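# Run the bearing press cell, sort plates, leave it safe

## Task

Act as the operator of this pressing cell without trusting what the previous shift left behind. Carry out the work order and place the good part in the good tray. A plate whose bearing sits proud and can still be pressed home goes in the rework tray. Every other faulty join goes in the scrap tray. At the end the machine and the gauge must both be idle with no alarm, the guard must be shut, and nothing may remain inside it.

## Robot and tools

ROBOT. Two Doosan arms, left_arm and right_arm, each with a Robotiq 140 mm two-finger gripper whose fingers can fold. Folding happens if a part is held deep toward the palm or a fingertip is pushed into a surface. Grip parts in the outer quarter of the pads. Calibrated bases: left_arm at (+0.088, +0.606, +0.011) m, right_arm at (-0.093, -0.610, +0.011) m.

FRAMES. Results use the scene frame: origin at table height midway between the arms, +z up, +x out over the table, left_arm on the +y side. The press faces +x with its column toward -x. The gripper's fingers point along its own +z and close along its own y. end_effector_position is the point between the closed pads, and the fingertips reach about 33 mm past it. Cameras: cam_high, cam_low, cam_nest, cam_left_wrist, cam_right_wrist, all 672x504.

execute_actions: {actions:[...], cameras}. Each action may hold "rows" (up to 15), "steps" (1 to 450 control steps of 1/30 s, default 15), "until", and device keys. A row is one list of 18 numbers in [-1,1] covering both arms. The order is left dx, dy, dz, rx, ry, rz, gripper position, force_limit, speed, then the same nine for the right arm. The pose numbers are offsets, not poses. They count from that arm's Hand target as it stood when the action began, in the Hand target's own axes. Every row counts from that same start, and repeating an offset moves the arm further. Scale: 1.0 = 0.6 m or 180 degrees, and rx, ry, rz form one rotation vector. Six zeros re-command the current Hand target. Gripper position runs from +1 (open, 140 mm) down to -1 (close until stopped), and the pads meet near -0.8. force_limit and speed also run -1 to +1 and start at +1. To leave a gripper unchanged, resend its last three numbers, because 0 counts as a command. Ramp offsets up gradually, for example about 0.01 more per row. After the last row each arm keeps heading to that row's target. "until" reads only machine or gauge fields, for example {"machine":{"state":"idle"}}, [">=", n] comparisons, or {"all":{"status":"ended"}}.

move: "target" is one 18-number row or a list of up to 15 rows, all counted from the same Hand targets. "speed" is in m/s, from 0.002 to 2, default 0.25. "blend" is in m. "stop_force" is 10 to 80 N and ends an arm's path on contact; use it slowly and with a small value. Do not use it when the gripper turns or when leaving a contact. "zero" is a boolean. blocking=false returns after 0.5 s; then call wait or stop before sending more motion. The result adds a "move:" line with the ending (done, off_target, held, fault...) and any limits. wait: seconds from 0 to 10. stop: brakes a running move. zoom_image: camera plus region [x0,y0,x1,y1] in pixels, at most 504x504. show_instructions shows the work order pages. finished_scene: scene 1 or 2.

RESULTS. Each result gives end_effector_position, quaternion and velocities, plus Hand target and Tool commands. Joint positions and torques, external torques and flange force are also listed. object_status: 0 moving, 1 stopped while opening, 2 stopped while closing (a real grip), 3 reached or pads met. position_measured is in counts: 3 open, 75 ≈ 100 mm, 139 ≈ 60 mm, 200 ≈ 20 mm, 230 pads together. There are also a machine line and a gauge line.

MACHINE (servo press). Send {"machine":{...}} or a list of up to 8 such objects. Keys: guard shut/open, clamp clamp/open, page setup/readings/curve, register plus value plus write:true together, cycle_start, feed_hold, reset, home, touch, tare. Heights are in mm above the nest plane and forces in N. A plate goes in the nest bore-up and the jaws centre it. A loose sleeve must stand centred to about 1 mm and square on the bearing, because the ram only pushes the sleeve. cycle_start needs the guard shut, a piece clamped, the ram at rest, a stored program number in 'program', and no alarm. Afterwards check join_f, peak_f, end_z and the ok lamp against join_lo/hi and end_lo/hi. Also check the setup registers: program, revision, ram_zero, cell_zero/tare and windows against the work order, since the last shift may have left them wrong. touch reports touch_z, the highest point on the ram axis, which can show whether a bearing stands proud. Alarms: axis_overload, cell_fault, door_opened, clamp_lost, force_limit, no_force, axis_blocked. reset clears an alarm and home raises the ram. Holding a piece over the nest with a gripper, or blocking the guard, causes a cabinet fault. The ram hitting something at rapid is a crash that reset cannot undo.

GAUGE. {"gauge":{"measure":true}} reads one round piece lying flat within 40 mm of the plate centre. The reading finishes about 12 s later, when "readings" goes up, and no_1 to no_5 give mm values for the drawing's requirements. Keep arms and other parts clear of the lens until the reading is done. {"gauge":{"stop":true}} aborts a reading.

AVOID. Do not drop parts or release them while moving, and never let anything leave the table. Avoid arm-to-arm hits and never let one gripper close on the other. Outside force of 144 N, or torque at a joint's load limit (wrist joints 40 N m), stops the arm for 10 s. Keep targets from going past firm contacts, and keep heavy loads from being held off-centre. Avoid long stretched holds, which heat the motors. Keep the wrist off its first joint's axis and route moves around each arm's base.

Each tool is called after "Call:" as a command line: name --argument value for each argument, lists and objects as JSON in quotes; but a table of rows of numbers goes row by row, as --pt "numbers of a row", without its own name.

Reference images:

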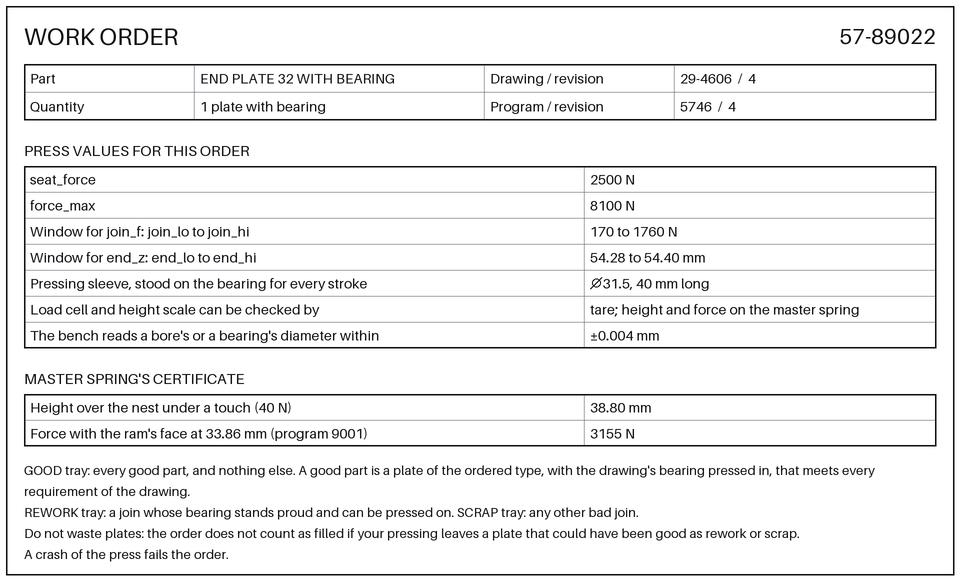

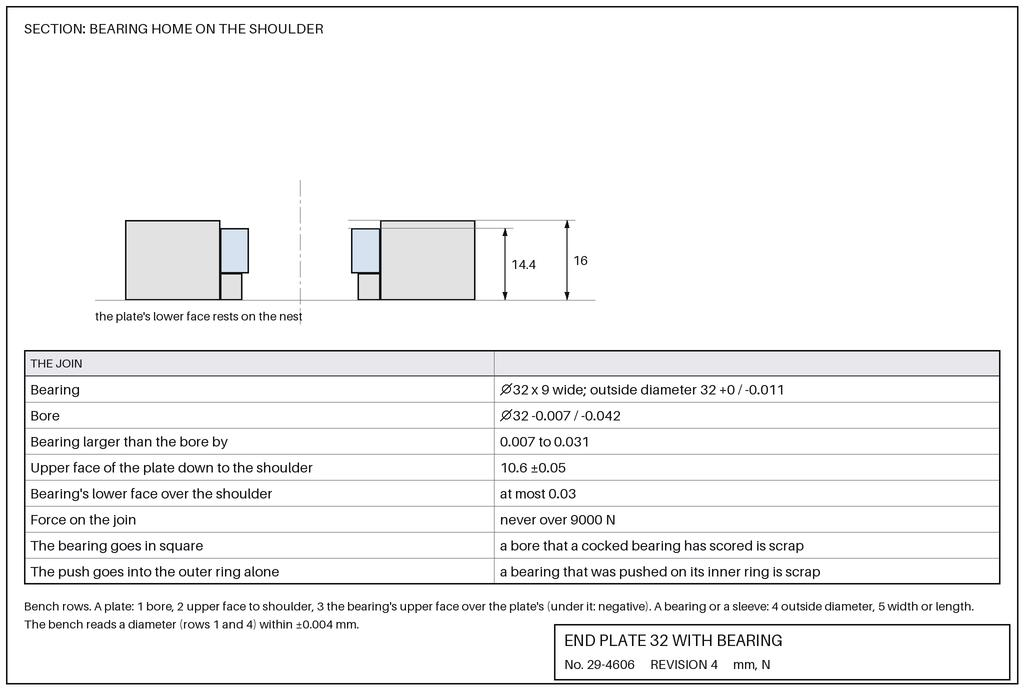

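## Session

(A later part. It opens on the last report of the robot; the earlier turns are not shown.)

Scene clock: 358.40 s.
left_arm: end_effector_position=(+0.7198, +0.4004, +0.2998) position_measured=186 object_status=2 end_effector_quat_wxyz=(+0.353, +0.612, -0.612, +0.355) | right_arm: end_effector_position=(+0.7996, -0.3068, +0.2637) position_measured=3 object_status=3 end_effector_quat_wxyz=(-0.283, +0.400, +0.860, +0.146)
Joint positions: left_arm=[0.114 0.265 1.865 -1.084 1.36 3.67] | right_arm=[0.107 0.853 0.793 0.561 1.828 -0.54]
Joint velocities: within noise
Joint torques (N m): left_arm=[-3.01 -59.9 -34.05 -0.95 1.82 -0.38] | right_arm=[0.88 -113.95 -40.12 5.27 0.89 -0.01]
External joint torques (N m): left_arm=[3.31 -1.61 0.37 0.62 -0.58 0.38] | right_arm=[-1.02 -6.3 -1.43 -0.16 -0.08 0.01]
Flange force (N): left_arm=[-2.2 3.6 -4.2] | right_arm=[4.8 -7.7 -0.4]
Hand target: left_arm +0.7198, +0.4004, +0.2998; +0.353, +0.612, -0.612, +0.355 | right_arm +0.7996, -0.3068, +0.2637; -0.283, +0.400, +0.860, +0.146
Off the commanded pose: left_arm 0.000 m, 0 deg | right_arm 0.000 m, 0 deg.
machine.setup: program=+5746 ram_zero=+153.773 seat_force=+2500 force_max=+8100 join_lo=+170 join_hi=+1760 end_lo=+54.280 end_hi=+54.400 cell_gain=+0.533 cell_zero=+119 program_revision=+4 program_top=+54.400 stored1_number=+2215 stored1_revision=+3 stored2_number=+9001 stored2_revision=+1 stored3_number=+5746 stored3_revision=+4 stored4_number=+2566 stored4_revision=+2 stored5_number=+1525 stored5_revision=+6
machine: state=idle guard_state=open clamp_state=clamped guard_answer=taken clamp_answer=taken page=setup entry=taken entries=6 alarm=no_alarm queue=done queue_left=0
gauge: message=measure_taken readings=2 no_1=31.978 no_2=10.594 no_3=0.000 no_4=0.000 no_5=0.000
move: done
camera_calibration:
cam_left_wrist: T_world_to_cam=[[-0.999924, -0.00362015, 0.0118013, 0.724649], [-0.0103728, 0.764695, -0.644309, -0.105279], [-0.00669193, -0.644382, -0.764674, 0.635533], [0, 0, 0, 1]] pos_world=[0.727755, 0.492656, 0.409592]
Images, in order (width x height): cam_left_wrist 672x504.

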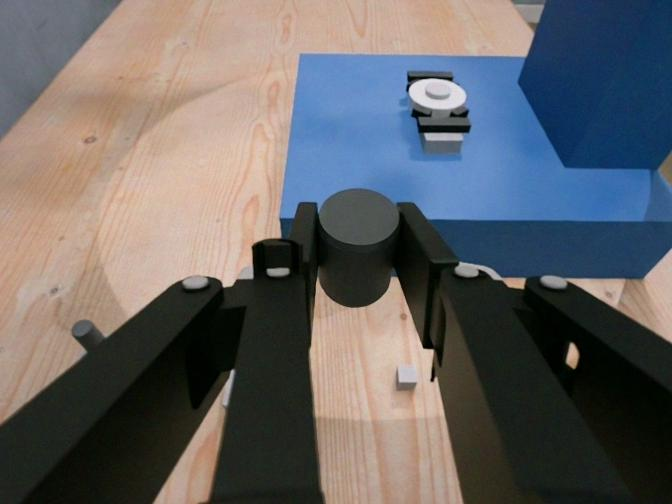

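Call:
move --pt "0.1723 0.2003 0.2912 0 0 0 -1 0.2 -0.9 0 0 0 0 0 0 1 1 1" --pt "0.1723 0.2003 0.6245 0 0 0 -1 0.2 -0.9 0 0 0 0 0 0 1 1 1" --speed '[0.15,0.06]' --cameras '["cam_left_wrist","cam_low"]'

Call:
zoom_image --camera "cam_left_wrist" --region '[290, 180, 430, 320]'

Call:
zoom_image --camera "cam_low" --region '[430, 130, 530, 230]'

Scene clock: 363.90 s.
left_arm: end_effector_position=(+0.5998, +0.0241, +0.2023) position_measured=186 object_status=2 end_effector_quat_wxyz=(+0.353, +0.612, -0.612, +0.355) | right_arm: end_effector_position=(+0.7996, -0.3068, +0.2637) position_measured=3 object_status=3 end_effector_quat_wxyz=(-0.283, +0.400, +0.860, +0.146)
Joint positions: left_arm=[-0.542 0.304 2.031 -1.528 0.812 3.732] | right_arm=[0.107 0.853 0.793 0.561 1.828 -0.54]
Joint velocities: within noise
Joint torques (N m): left_arm=[-2.84 -59.07 -29.62 -1.81 1.66 -0.43] | right_arm=[1.37 -113.8 -40.1 5.34 0.85 -0.03]
External joint torques (N m): left_arm=[2.85 -1.27 0.69 0.47 -0.31 0.43] | right_arm=[-1.53 -5.77 -1.15 -0.27 -0.05 0.03]
Flange force (N): left_arm=[-2.1 -0.1 -5.4] | right_arm=[4.2 -7.9 -0.4]
Hand target: left_arm +0.5998, +0.0240, +0.2023; +0.353, +0.612, -0.612, +0.355 | right_arm +0.7996, -0.3068, +0.2637; -0.283, +0.400, +0.860, +0.146
Off the commanded pose: left_arm 0.000 m, 0 deg | right_arm 0.000 m, 0 deg.
machine.setup: program=+5746 ram_zero=+153.773 seat_force=+2500 force_max=+8100 join_lo=+170 join_hi=+1760 end_lo=+54.280 end_hi=+54.400 cell_gain=+0.533 cell_zero=+119 program_revision=+4 program_top=+54.400 stored1_number=+2215 stored1_revision=+3 stored2_number=+9001 stored2_revision=+1 stored3_number=+5746 stored3_revision=+4 stored4_number=+2566 stored4_revision=+2 stored5_number=+1525 stored5_revision=+6
machine: state=idle guard_state=open clamp_state=clamped guard_answer=taken clamp_answer=taken page=setup entry=taken entries=6 alarm=no_alarm queue=done queue_left=0
gauge: message=measure_taken readings=2 no_1=31.978 no_2=10.594 no_3=0.000 no_4=0.000 no_5=0.000
move: done
camera_calibration:
cam_left_wrist: T_world_to_cam=[[-0.999923, -0.00355547, 0.0118776, 0.604514], [-0.0103725, 0.764696, -0.644308, 0.118488], [-0.00679192, -0.644382, -0.764674, 0.31769], [0, 0, 0, 1]] pos_world=[0.607855, 0.116256, 0.312092]
Images, in order (width x height): cam_low 672x504, cam_left_wrist 672x504.

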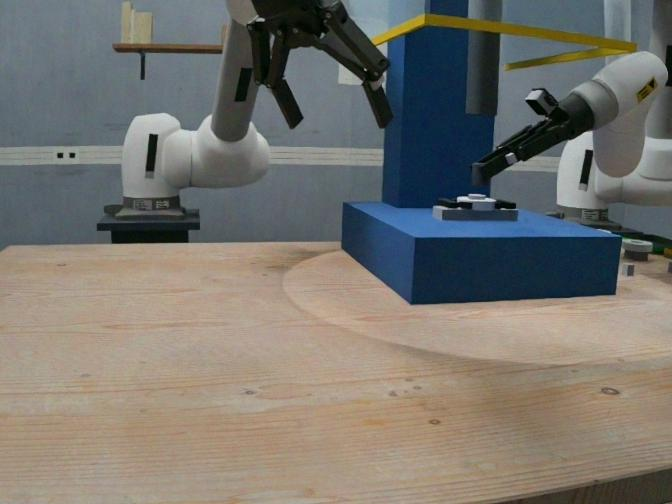

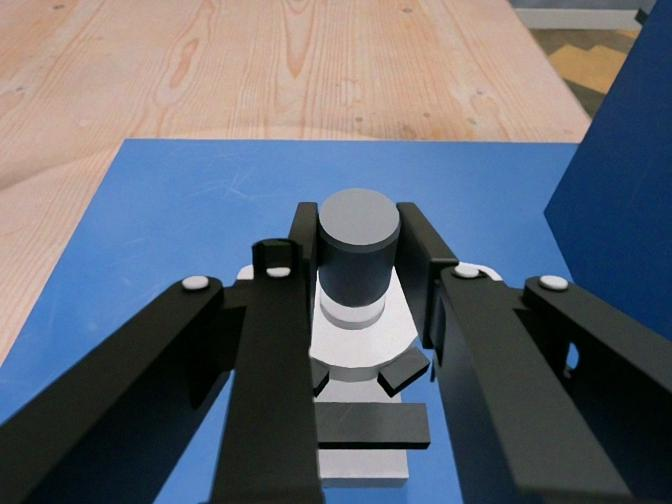

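Scaled by 3.600.

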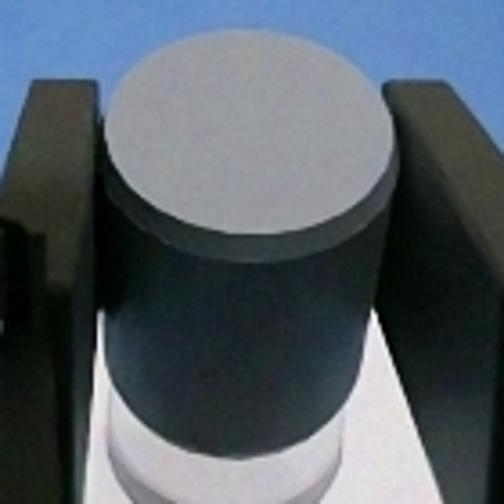

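Scaled by 5.040.

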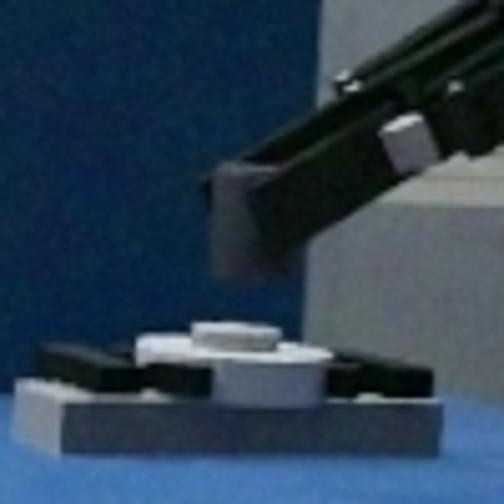

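Call:
zoom_image --camera "cam_left_wrist" --region '[310, 270, 400, 340]'

Call:
zoom_image --camera "cam_low" --region '[465, 160, 500, 210]'

Scaled by 5.600.

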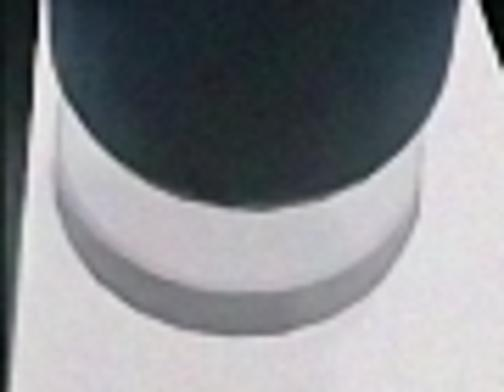

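Scaled by 10.080.

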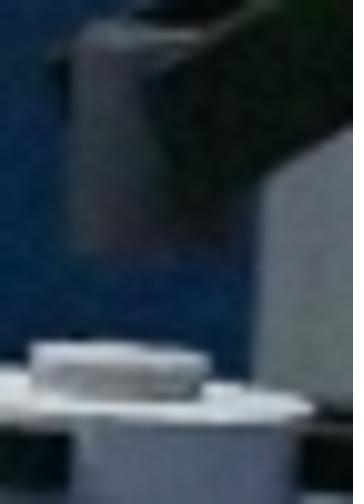

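Call:
move --target '[-0.0035,0,0.0107,0,0,0,-1,0.2,-0.9,0,0,0,0,0,0,1,1,1]' --speed 0.02 --stop_force 12 --cameras '["cam_left_wrist","cam_low"]'

Call:
zoom_image --camera "cam_left_wrist" --region '[310, 270, 400, 340]'

Call:
zoom_image --camera "cam_low" --region '[455, 160, 505, 210]'

Scene clock: 366.33 s.
left_arm: end_effector_position=(+0.5998, +0.0195, +0.1973) position_measured=186 object_status=2 end_effector_quat_wxyz=(+0.353, +0.612, -0.612, +0.355) | right_arm: end_effector_position=(+0.7996, -0.3068, +0.2637) position_measured=3 object_status=3 end_effector_quat_wxyz=(-0.283, +0.400, +0.860, +0.146)
Joint positions: left_arm=[-0.548 0.313 2.03 -1.54 0.807 3.743] | right_arm=[0.107 0.853 0.793 0.561 1.828 -0.54]
Joint velocities: within noise
Joint torques (N m): left_arm=[-2.49 -59.83 -29.58 -1.78 1.82 -0.44] | right_arm=[0.65 -114.05 -39.95 5.33 0.82 -0.07]
External joint torques (N m): left_arm=[2.4 -0.53 1.03 0.41 -0.45 0.44] | right_arm=[-0.79 -5.74 -1.43 -0.24 -0.02 0.07]
Flange force (N): left_arm=[-2.7 0.2 -3.9] | right_arm=[4.4 -6.4 -0.7]
Hand target: left_arm +0.5998, +0.0195, +0.1973; +0.353, +0.612, -0.612, +0.355 | right_arm +0.7996, -0.3068, +0.2637; -0.283, +0.400, +0.860, +0.146
Off the commanded pose: left_arm 0.000 m, 0 deg | right_arm 0.000 m, 0 deg.
machine.setup: program=+5746 ram_zero=+153.773 seat_force=+2500 force_max=+8100 join_lo=+170 join_hi=+1760 end_lo=+54.280 end_hi=+54.400 cell_gain=+0.533 cell_zero=+119 program_revision=+4 program_top=+54.400 stored1_number=+2215 stored1_revision=+3 stored2_number=+9001 stored2_revision=+1 stored3_number=+5746 stored3_revision=+4 stored4_number=+2566 stored4_revision=+2 stored5_number=+1525 stored5_revision=+6
machine: state=idle guard_state=open clamp_state=clamped guard_answer=taken clamp_answer=taken page=setup entry=taken entries=6 alarm=no_alarm queue=done queue_left=0
gauge: message=measure_taken readings=2 no_1=31.978 no_2=10.594 no_3=0.000 no_4=0.000 no_5=0.000
move: done
camera_calibration:
cam_left_wrist: T_world_to_cam=[[-0.999923, -0.00355547, 0.0118776, 0.604558], [-0.0103725, 0.764696, -0.644308, 0.118707], [-0.00679192, -0.644382, -0.764674, 0.310967], [0, 0, 0, 1]] pos_world=[0.607855, 0.111756, 0.307092]
Images, in order (width x height): cam_low 672x504, cam_left_wrist 672x504.

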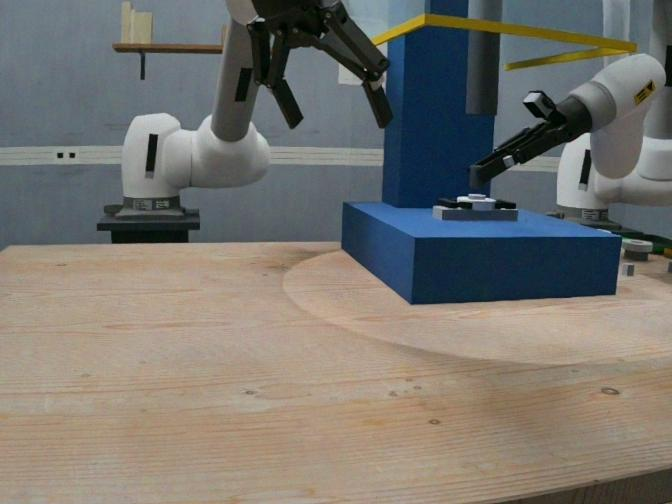

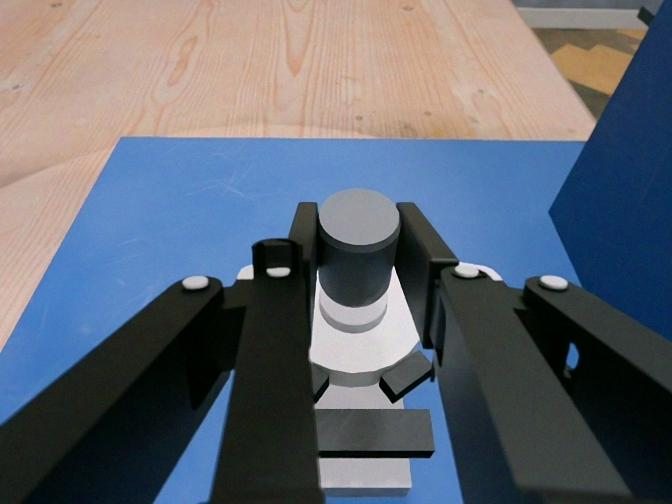

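Scaled by 5.600.

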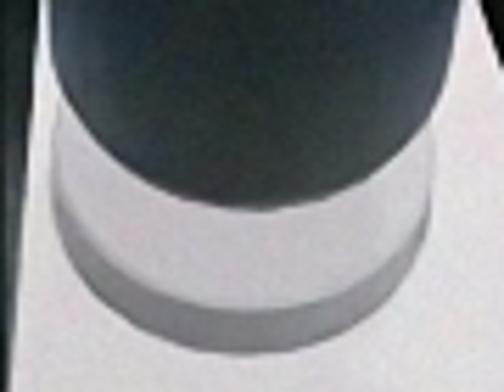

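Scaled by 10.080.

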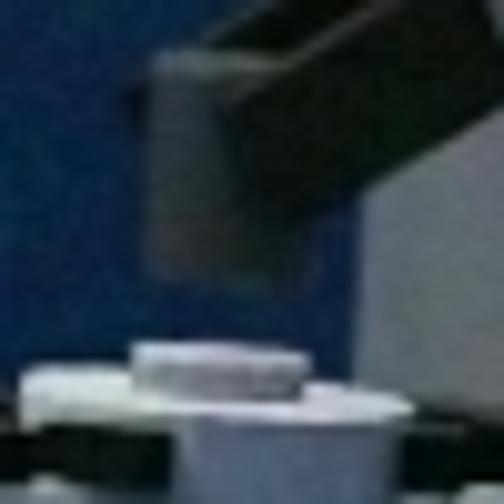

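Call:
move --target '[-0.0122,-0.0008,0.009,0,0,0,-1,0.2,-0.9,0,0,0,0,0,0,1,1,1]' --speed 0.01 --stop_force 10 --cameras '["cam_left_wrist","cam_low"]'

Call:
zoom_image --camera "cam_left_wrist" --region '[310, 270, 400, 340]'

Call:
zoom_image --camera "cam_low" --region '[455, 160, 505, 210]'

Scene clock: 368.27 s.
left_arm: end_effector_position=(+0.6003, +0.0185, +0.1883) position_measured=186 object_status=2 end_effector_quat_wxyz=(+0.353, +0.612, -0.612, +0.355) | right_arm: end_effector_position=(+0.7996, -0.3068, +0.2637) position_measured=3 object_status=3 end_effector_quat_wxyz=(-0.283, +0.400, +0.860, +0.146)
Joint positions: left_arm=[-0.549 0.326 2.034 -1.557 0.806 3.766] | right_arm=[0.107 0.853 0.793 0.561 1.828 -0.54]
Joint velocities: within noise
Joint torques (N m): left_arm=[-2.64 -60.33 -29 -1.75 1.89 -0.41] | right_arm=[0.82 -113.57 -39.91 5.3 0.84 -0.02]
External joint torques (N m): left_arm=[2.35 -0.77 0.96 0.35 -0.47 0.41] | right_arm=[-0.99 -5.76 -1.32 -0.23 -0.05 0.02]
Flange force (N): left_arm=[-2.4 0.4 -4.0] | right_arm=[4.4 -7.0 -0.5]
Hand target: left_arm +0.6003, +0.0185, +0.1883; +0.353, +0.612, -0.612, +0.355 | right_arm +0.7996, -0.3068, +0.2637; -0.283, +0.400, +0.860, +0.146
Off the commanded pose: left_arm 0.000 m, 0 deg | right_arm 0.000 m, 0 deg.
machine.setup: program=+5746 ram_zero=+153.773 seat_force=+2500 force_max=+8100 join_lo=+170 join_hi=+1760 end_lo=+54.280 end_hi=+54.400 cell_gain=+0.533 cell_zero=+119 program_revision=+4 program_top=+54.400 stored1_number=+2215 stored1_revision=+3 stored2_number=+9001 stored2_revision=+1 stored3_number=+5746 stored3_revision=+4 stored4_number=+2566 stored4_revision=+2 stored5_number=+1525 stored5_revision=+6
machine: state=idle guard_state=open clamp_state=clamped guard_answer=taken clamp_answer=taken page=setup entry=taken entries=6 alarm=no_alarm queue=done queue_left=0
gauge: message=measure_taken readings=2 no_1=31.978 no_2=10.594 no_3=0.000 no_4=0.000 no_5=0.000
move: done
camera_calibration:
cam_left_wrist: T_world_to_cam=[[-0.999923, -0.00355547, 0.0118776, 0.605161], [-0.0103725, 0.764696, -0.644308, 0.113678], [-0.00679192, -0.644382, -0.764674, 0.303444], [0, 0, 0, 1]] pos_world=[0.608355, 0.110756, 0.298092]
Images, in order (width x height): cam_low 672x504, cam_left_wrist 672x504.

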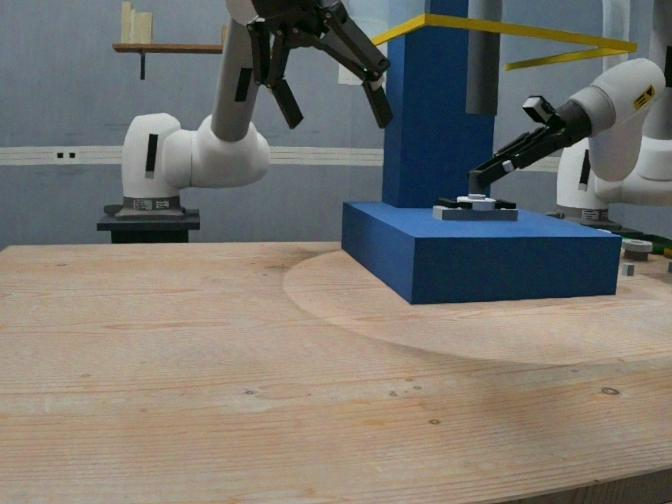

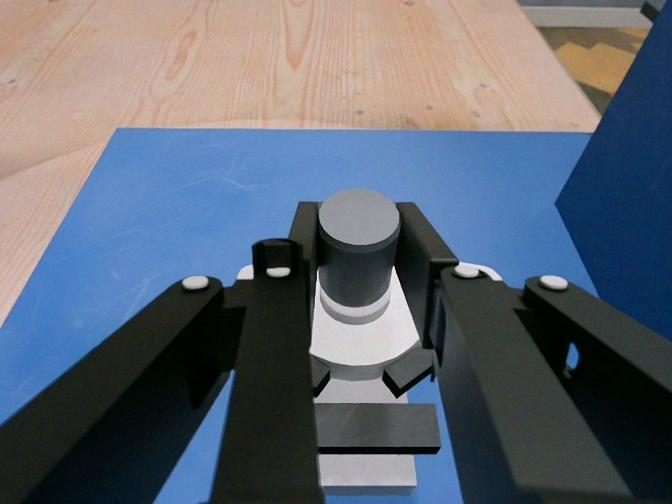

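Scaled by 5.600.

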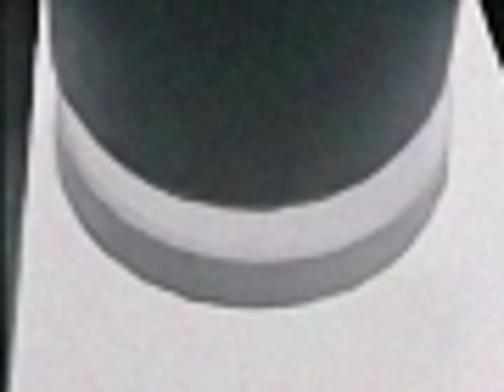

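Scaled by 10.080.

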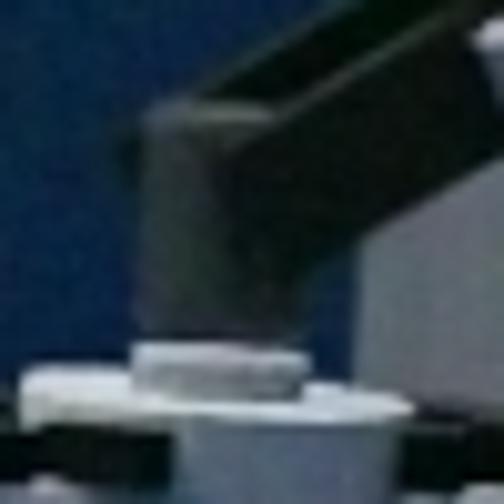

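Call:
move --target '[-0.0137,0,0.0079,0,0,0,-1,0.2,-0.9,0,0,0,0,0,0,1,1,1]' --speed 0.004 --stop_force 10 --cameras '["cam_left_wrist","cam_low"]'

Call:
zoom_image --camera "cam_left_wrist" --region '[310, 270, 400, 340]'

Call:
zoom_image --camera "cam_low" --region '[455, 160, 505, 210]'

Scene clock: 370.10 s.
left_arm: end_effector_position=(+0.6004, +0.0184, +0.1844) position_measured=186 object_status=2 end_effector_quat_wxyz=(+0.353, +0.612, -0.612, +0.355) | right_arm: end_effector_position=(+0.7996, -0.3068, +0.2637) position_measured=3 object_status=3 end_effector_quat_wxyz=(-0.283, +0.400, +0.860, +0.146)
Joint positions: left_arm=[-0.549 0.331 2.036 -1.564 0.805 3.776] | right_arm=[0.107 0.853 0.793 0.561 1.828 -0.54]
Joint velocities: within noise
Joint torques (N m): left_arm=[-3.92 -49.48 -23.06 -0.04 -0.95 -0.39] | right_arm=[0.78 -113.99 -39.92 5.28 0.86 -0.07]
External joint torques (N m): left_arm=[4.02 -11.93 -4.76 -1.35 2.38 0.39] | right_arm=[-0.88 -6.41 -1.63 -0.17 -0.05 0.07]
Flange force (N): left_arm=[7.7 1.7 -16.3] | right_arm=[4.9 -7.0 -0.9]
Hand target: left_arm +0.6003, +0.0184, +0.1844; +0.353, +0.612, -0.612, +0.355 (not the last commanded pose) | right_arm +0.7996, -0.3068, +0.2637; -0.283, +0.400, +0.860, +0.146
Off the commanded pose: left_arm 0.006 m, 0 deg | right_arm 0.000 m, 0 deg.
machine.setup: program=+5746 ram_zero=+153.773 seat_force=+2500 force_max=+8100 join_lo=+170 join_hi=+1760 end_lo=+54.280 end_hi=+54.400 cell_gain=+0.533 cell_zero=+119 program_revision=+4 program_top=+54.400 stored1_number=+2215 stored1_revision=+3 stored2_number=+9001 stored2_revision=+1 stored3_number=+5746 stored3_revision=+4 stored4_number=+2566 stored4_revision=+2 stored5_number=+1525 stored5_revision=+6
machine: state=idle guard_state=open clamp_state=clamped guard_answer=taken clamp_answer=taken page=setup entry=taken entries=6 alarm=no_alarm queue=done queue_left=0
gauge: message=measure_taken readings=2 no_1=31.978 no_2=10.594 no_3=0.000 no_4=0.000 no_5=0.000
move: contact (left_arm)
camera_calibration:
cam_left_wrist: T_world_to_cam=[[-0.999926, -0.00360692, 0.011661, 0.605278], [-0.0102732, 0.764604, -0.644419, 0.111224], [-0.00659169, -0.64449, -0.764584, 0.300261], [0, 0, 0, 1]] pos_world=[0.608355, 0.110656, 0.294191]
Images, in order (width x height): cam_low 672x504, cam_left_wrist 672x504.

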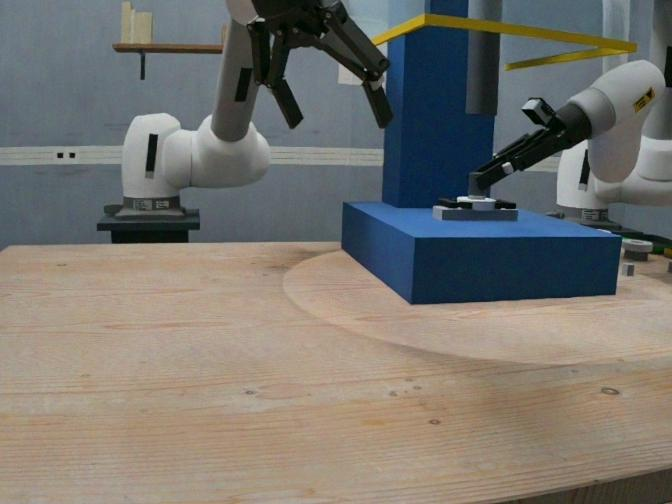

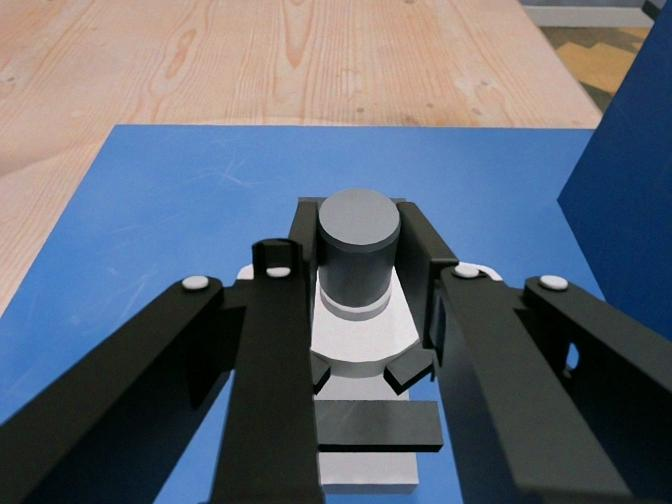

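Scaled by 5.600.

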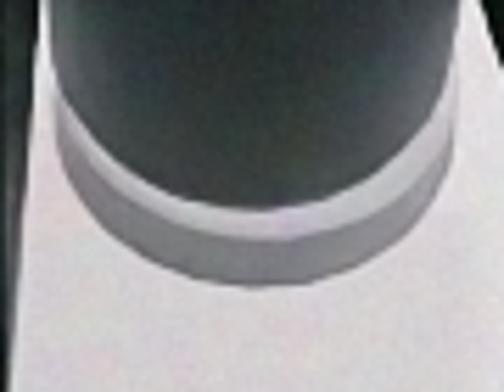

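Scaled by 10.080.

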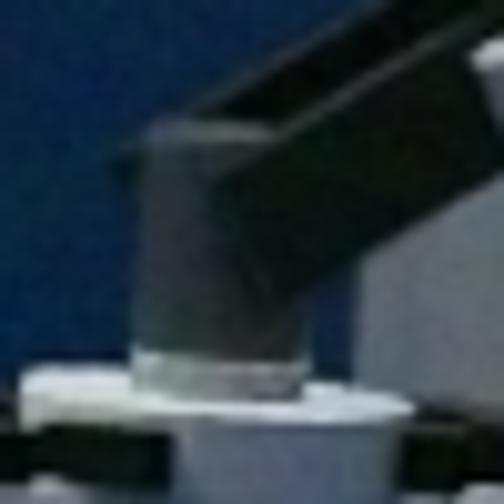

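Call:
execute_actions --actions '[{"rows":[[0.0004,0,-0.0002,0,0,0,-1,0.2,-0.9,0,0,0,0,0,0,1,1,1]],"steps":15},{"rows":[[0,0,0,0,0,0,-0.2,0.1,-1,0,0,0,0,0,0,1,1,1]],"steps":50}]' --cameras '["cam_left_wrist","cam_low"]'

Call:
zoom_image --camera "cam_left_wrist" --region '[290, 180, 430, 320]'

Call:
zoom_image --camera "cam_low" --region '[455, 160, 505, 210]'

Scene clock: 372.83 s.
left_arm: end_effector_position=(+0.6003, +0.0184, +0.1846) position_measured=154 object_status=3 end_effector_quat_wxyz=(+0.353, +0.612, -0.612, +0.355) | right_arm: end_effector_position=(+0.7996, -0.3068, +0.2637) position_measured=3 object_status=3 end_effector_quat_wxyz=(-0.283, +0.400, +0.860, +0.146)
Joint positions: left_arm=[-0.549 0.331 2.036 -1.564 0.805 3.775] | right_arm=[0.107 0.853 0.793 0.561 1.828 -0.54]
Joint velocities: within noise
Joint torques (N m): left_arm=[-2.78 -58.85 -27.51 -1.34 1.48 -0.43] | right_arm=[0.66 -114.34 -40.05 5.25 0.85 0]
External joint torques (N m): left_arm=[2.62 -2.99 -0.38 -0.08 -0.03 0.43] | right_arm=[-0.77 -5.63 -1.32 -0.17 -0.04 0]
External joint torques at the end of the 1st action: left_arm=[2.24 -5.59 -2.31 -0.6 0.9 0.43] | right_arm=[-0.81 -6.01 -1.38 -0.2 -0.07 0.03]
Flange force (N): left_arm=[-0.2 0.6 -6.0] | right_arm=[4.3 -6.6 -0.4]
Flange force at the end of the 1st action (N): left_arm=[3.0 0.6 -7.7] | right_arm=[4.7 -7.2 -0.4]
Hand target: left_arm +0.6003, +0.0184, +0.1846; +0.353, +0.612, -0.612, +0.355 | right_arm +0.7996, -0.3068, +0.2637; -0.283, +0.400, +0.860, +0.146
Off the commanded pose: left_arm 0.000 m, 0 deg | right_arm 0.000 m, 0 deg.
machine.setup: program=+5746 ram_zero=+153.773 seat_force=+2500 force_max=+8100 join_lo=+170 join_hi=+1760 end_lo=+54.280 end_hi=+54.400 cell_gain=+0.533 cell_zero=+119 program_revision=+4 program_top=+54.400 stored1_number=+2215 stored1_revision=+3 stored2_number=+9001 stored2_revision=+1 stored3_number=+5746 stored3_revision=+4 stored4_number=+2566 stored4_revision=+2 stored5_number=+1525 stored5_revision=+6
machine: state=idle guard_state=open clamp_state=clamped guard_answer=taken clamp_answer=taken page=setup entry=taken entries=6 alarm=no_alarm queue=done queue_left=0
gauge: message=measure_taken readings=2 no_1=31.978 no_2=10.594 no_3=0.000 no_4=0.000 no_5=0.000
camera_calibration:
cam_left_wrist: T_world_to_cam=[[-0.999926, -0.00360692, 0.011661, 0.605276], [-0.0102732, 0.764604, -0.644419, 0.111353], [-0.00659169, -0.64449, -0.764584, 0.300414], [0, 0, 0, 1]] pos_world=[0.608355, 0.110656, 0.294391]
Images, in order (width x height): cam_low 672x504, cam_left_wrist 672x504.

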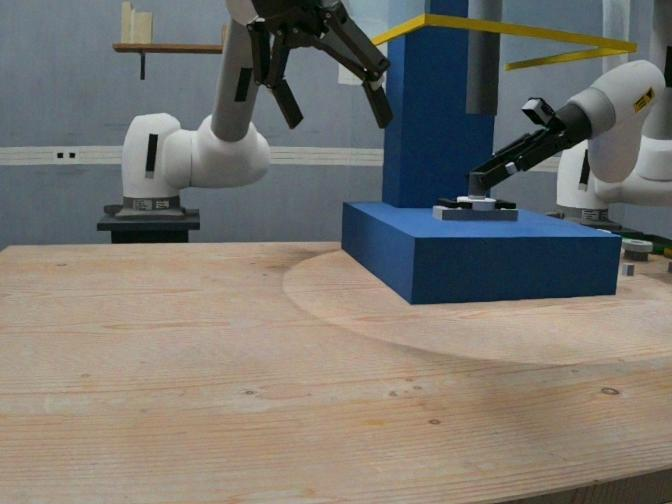

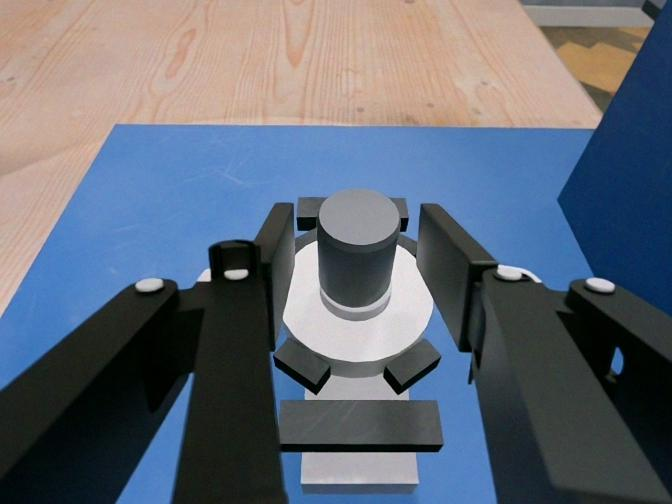

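Scaled by 3.600.

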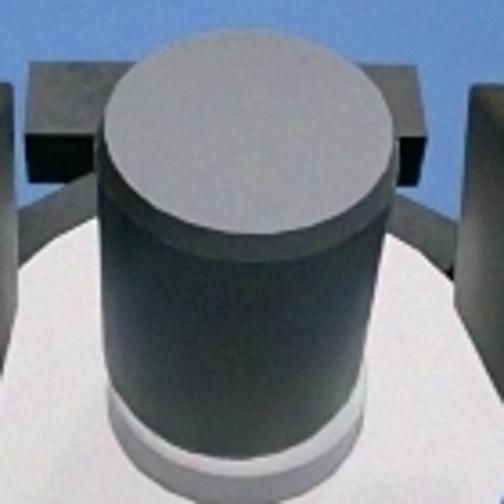

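Scaled by 10.080.

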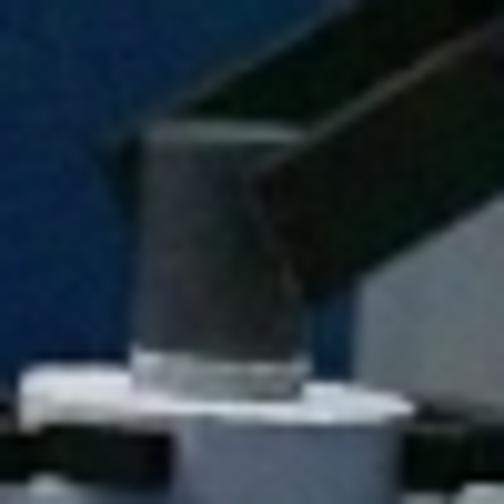

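Call:
move --pt "0 0 -0.333 0 0 0 -0.2 0.1 -1 0 0 0 0 0 0 1 1 1" --pt "0.01 -0.2133 -0.266 -0.1925 0 0.1111 -0.2 0.1 -1 0 0 0 0 0 0 1 1 1" --speed '[0.06,0.2]' --cameras '["cam_left_wrist","cam_low","cam_nest"]'

Call:
zoom_image --camera "cam_left_wrist" --region '[315, 155, 370, 195]'

Call:
zoom_image --camera "cam_low" --region '[455, 160, 505, 210]'

Call:
zoom_image --camera "cam_nest" --region '[270, 230, 370, 320]'

Scene clock: 378.70 s.
left_arm: end_effector_position=(+0.7281, +0.1538, +0.2697) position_measured=154 object_status=3 end_effector_quat_wxyz=(-0.453, -0.365, +0.785, -0.212) | right_arm: end_effector_position=(+0.7996, -0.3068, +0.2637) position_measured=3 object_status=3 end_effector_quat_wxyz=(-0.283, +0.400, +0.860, +0.146)
Joint positions: left_arm=[-0.276 0.601 1.41 -0.937 1.65 3.715] | right_arm=[0.107 0.853 0.793 0.561 1.828 -0.54]
Joint velocities: within noise
Joint torques (N m): left_arm=[-2.74 -91.98 -35.44 0.22 1.24 -0.4] | right_arm=[0.58 -113.89 -40.03 5.31 0.88 0.02]
External joint torques (N m): left_arm=[2.79 -2.64 -0.3 0.06 0.07 0.4] | right_arm=[-0.66 -6.78 -1.64 -0.18 -0.07 -0.02]
Flange force (N): left_arm=[0.5 4.5 -2.5] | right_arm=[5.4 -7.7 -0.5]
Hand target: left_arm +0.7281, +0.1538, +0.2697; -0.453, -0.365, +0.785, -0.212 | right_arm +0.7996, -0.3068, +0.2637; -0.283, +0.400, +0.860, +0.146
Off the commanded pose: left_arm 0.000 m, 0 deg | right_arm 0.000 m, 0 deg.
machine.setup: program=+5746 ram_zero=+153.773 seat_force=+2500 force_max=+8100 join_lo=+170 join_hi=+1760 end_lo=+54.280 end_hi=+54.400 cell_gain=+0.533 cell_zero=+119 program_revision=+4 program_top=+54.400 stored1_number=+2215 stored1_revision=+3 stored2_number=+9001 stored2_revision=+1 stored3_number=+5746 stored3_revision=+4 stored4_number=+2566 stored4_revision=+2 stored5_number=+1525 stored5_revision=+6
machine: state=idle guard_state=open clamp_state=clamped guard_answer=taken clamp_answer=taken page=setup entry=taken entries=6 alarm=no_alarm queue=done queue_left=0
gauge: message=measure_taken readings=2 no_1=31.978 no_2=10.594 no_3=0.000 no_4=0.000 no_5=0.000
move: done
camera_calibration:
cam_left_wrist: T_world_to_cam=[[-0.768325, 0.639963, 0.0111191, 0.465032], [0.484527, 0.592887, -0.64321, -0.270261], [-0.418223, -0.488807, -0.765609, 0.729614], [0, 0, 0, 1]] pos_world=[0.793386, 0.219271, 0.379594]
Images, in order (width x height): cam_low 672x504, cam_nest 672x504, cam_left_wrist 672x504.

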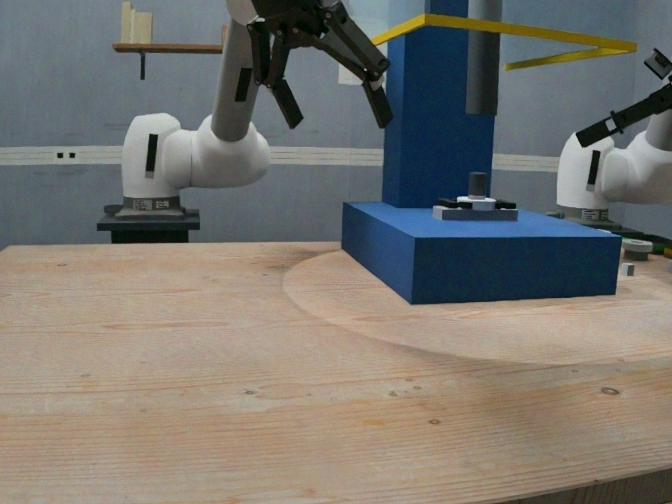

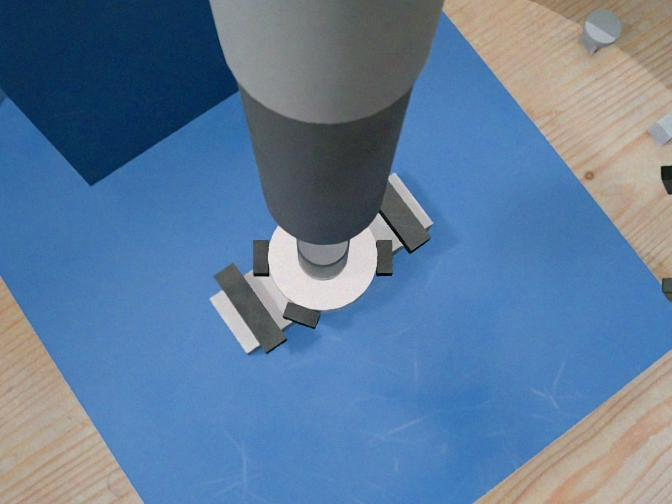

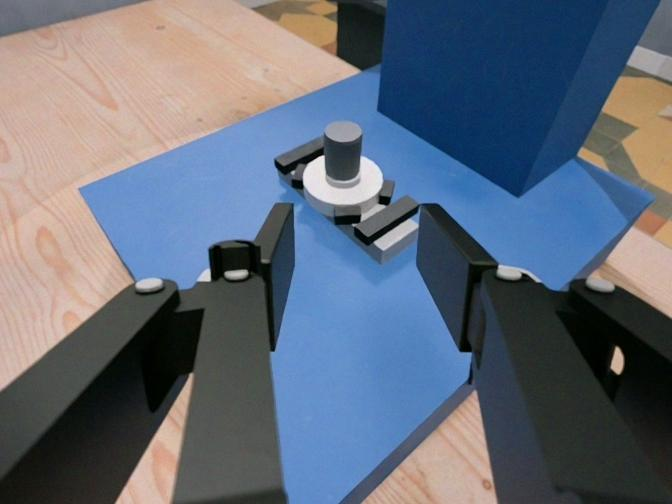

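Scaled by 9.164.

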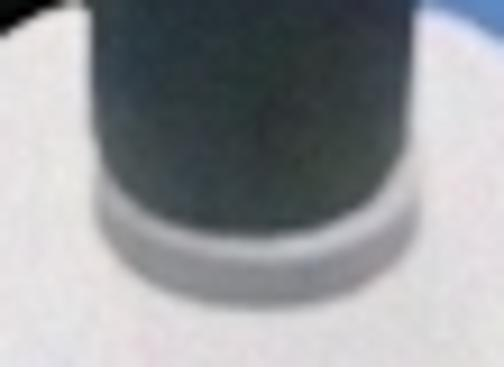

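Scaled by 10.080.

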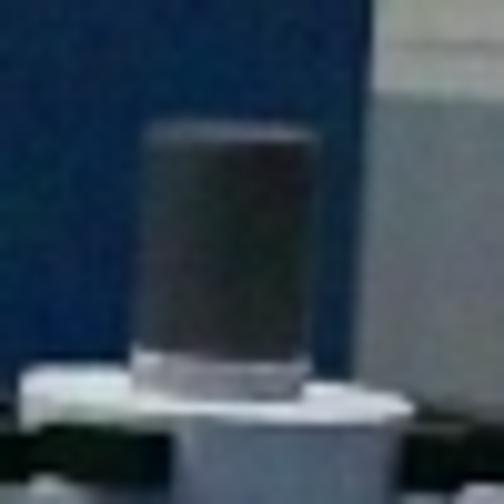

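Scaled by 5.040.

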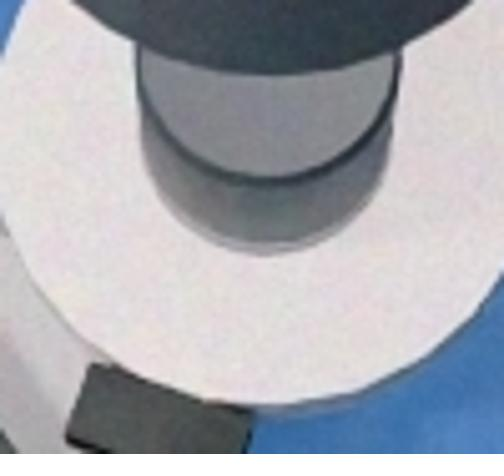

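Call:
zoom_image --camera "cam_low" --region '[462, 168, 497, 203]'

Call:
zoom_image --camera "cam_low" --region '[425, 80, 525, 225]'

Call:
zoom_image --camera "cam_left_wrist" --region '[300, 110, 400, 210]'

Scaled by 14.400.

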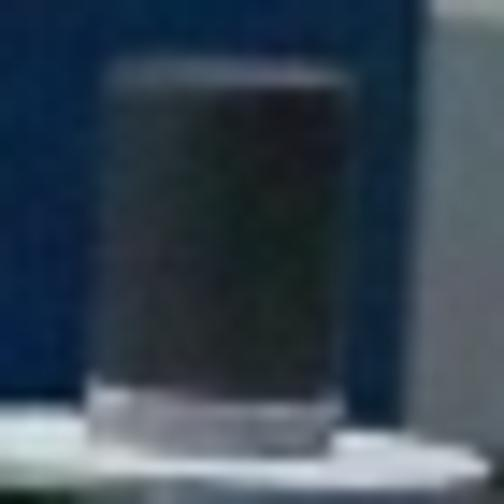

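Scaled by 3.476.

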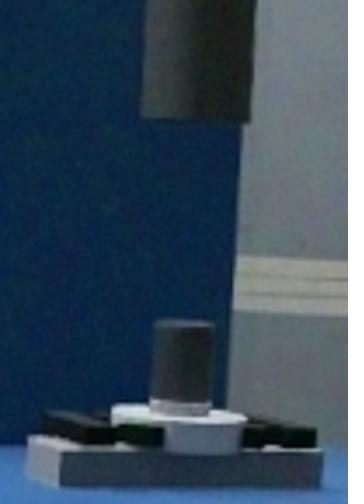

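Scaled by 5.040.

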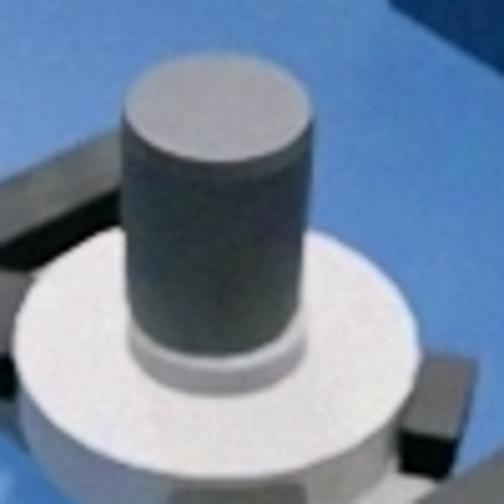

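Call:
move --target '[-0.149,-0.019,-0.2586,0,0,0,-0.2,0.1,-1,0,0,0,0,0,0,1,1,1]' --cameras '[]'

Call:
execute_actions --actions '[{"machine":[{"page":"readings","guard":"shut"},{"tare":true},{"cycle_start":true}],"steps":300,"until":{"machine":{"queue":"done"}}}]' --cameras '["cam_low"]'

Scene clock: 380.40 s.
left_arm: end_effector_position=(+0.8519, +0.2836, +0.2698) position_measured=154 object_status=3 end_effector_quat_wxyz=(-0.453, -0.365, +0.785, -0.212) | right_arm: end_effector_position=(+0.7996, -0.3068, +0.2637) position_measured=3 object_status=3 end_effector_quat_wxyz=(-0.283, +0.400, +0.860, +0.146)
Joint positions: left_arm=[-0.105 0.754 1.143 -0.871 1.845 3.724] | right_arm=[0.107 0.853 0.793 0.561 1.828 -0.54]
Joint velocities: within noise
Joint torques (N m): left_arm=[-3.8 -105.43 -36.86 0.58 1.4 -0.41] | right_arm=[0.85 -113.96 -39.97 5.26 0.8 -0.07]
External joint torques (N m): left_arm=[2.89 -4.03 -0.95 0.05 -0.07 0.41] | right_arm=[-1.02 -5.99 -1.49 -0.16 0 0.07]
Flange force (N): left_arm=[2.1 5.4 -1.6] | right_arm=[4.5 -6.7 -0.9]
Hand target: left_arm +0.8520, +0.2837, +0.2698; -0.453, -0.365, +0.785, -0.212 | right_arm +0.7996, -0.3068, +0.2637; -0.283, +0.400, +0.860, +0.146
Off the commanded pose: left_arm 0.000 m, 0 deg | right_arm 0.000 m, 0 deg.
machine.setup: program=+5746 ram_zero=+153.773 seat_force=+2500 force_max=+8100 join_lo=+170 join_hi=+1760 end_lo=+54.280 end_hi=+54.400 cell_gain=+0.533 cell_zero=+119 program_revision=+4 program_top=+54.400 stored1_number=+2215 stored1_revision=+3 stored2_number=+9001 stored2_revision=+1 stored3_number=+5746 stored3_revision=+4 stored4_number=+2566 stored4_revision=+2 stored5_number=+1525 stored5_revision=+6
machine: state=idle guard_state=open clamp_state=clamped guard_answer=taken clamp_answer=taken page=setup entry=taken entries=6 alarm=no_alarm queue=done queue_left=0
gauge: message=measure_taken readings=2 no_1=31.978 no_2=10.594 no_3=0.000 no_4=0.000 no_5=0.000
move: done
No camera images: "cameras" was empty.

Scene clock: 388.27 s.
left_arm: end_effector_position=(+0.8520, +0.2837, +0.2698) position_measured=154 object_status=3 end_effector_quat_wxyz=(-0.453, -0.365, +0.785, -0.212) | right_arm: end_effector_position=(+0.7996, -0.3068, +0.2637) position_measured=3 object_status=3 end_effector_quat_wxyz=(-0.283, +0.400, +0.860, +0.146)
Joint positions: left_arm=[-0.105 0.754 1.143 -0.871 1.845 3.724] | right_arm=[0.107 0.853 0.793 0.561 1.828 -0.54]
Joint velocities: within noise
Joint torques (N m): left_arm=[-2.84 -105.64 -37.16 0.67 1.42 -0.43] | right_arm=[0.43 -113.61 -40.16 5.27 0.81 -0.07]
External joint torques (N m): left_arm=[3.03 -2.72 -0.35 0.02 -0.1 0.43] | right_arm=[-0.58 -6.14 -1.23 -0.17 -0.01 0.07]
Flange force (N): left_arm=[0.8 5.2 -1.2] | right_arm=[5.2 -7.7 0.0]
Hand target: left_arm +0.8520, +0.2837, +0.2698; -0.453, -0.365, +0.785, -0.212 | right_arm +0.7996, -0.3068, +0.2637; -0.283, +0.400, +0.860, +0.146
Tool commands: left_gripper/position=-0.2 left_gripper/force_limit=+0.1 left_gripper/speed=-1.0 right_gripper/position=+1.0 right_gripper/force_limit=+1.0 right_gripper/speed=+1.0
Off the commanded pose: left_arm 0.000 m, 0 deg | right_arm 0.000 m, 0 deg.
machine.readings: force=+0 touch_z=+38.798 join_f=+639 peak_f=+2870 end_z=+54.340 ok=+1 pos_z=+166.227 cycles=+2
machine: state=done guard_state=shut clamp_state=clamped guard_answer=taken clamp_answer=taken page=readings entry=taken entries=8 alarm=no_alarm queue=done queue_left=0
gauge: message=measure_taken readings=2 no_1=31.978 no_2=10.594 no_3=0.000 no_4=0.000 no_5=0.000
Images, in order (width x height): cam_low 672x504.

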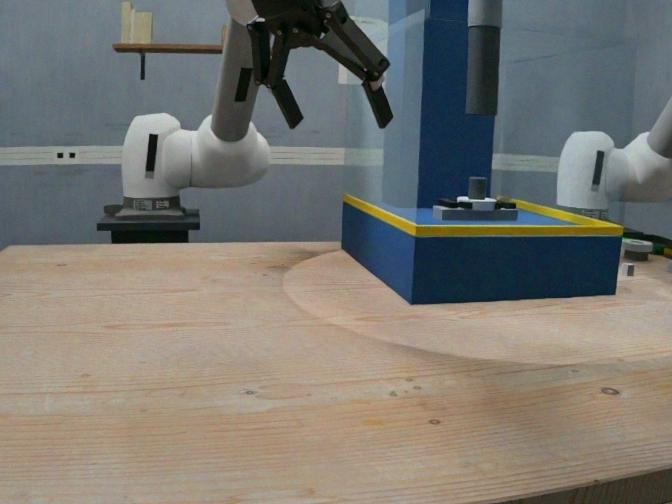

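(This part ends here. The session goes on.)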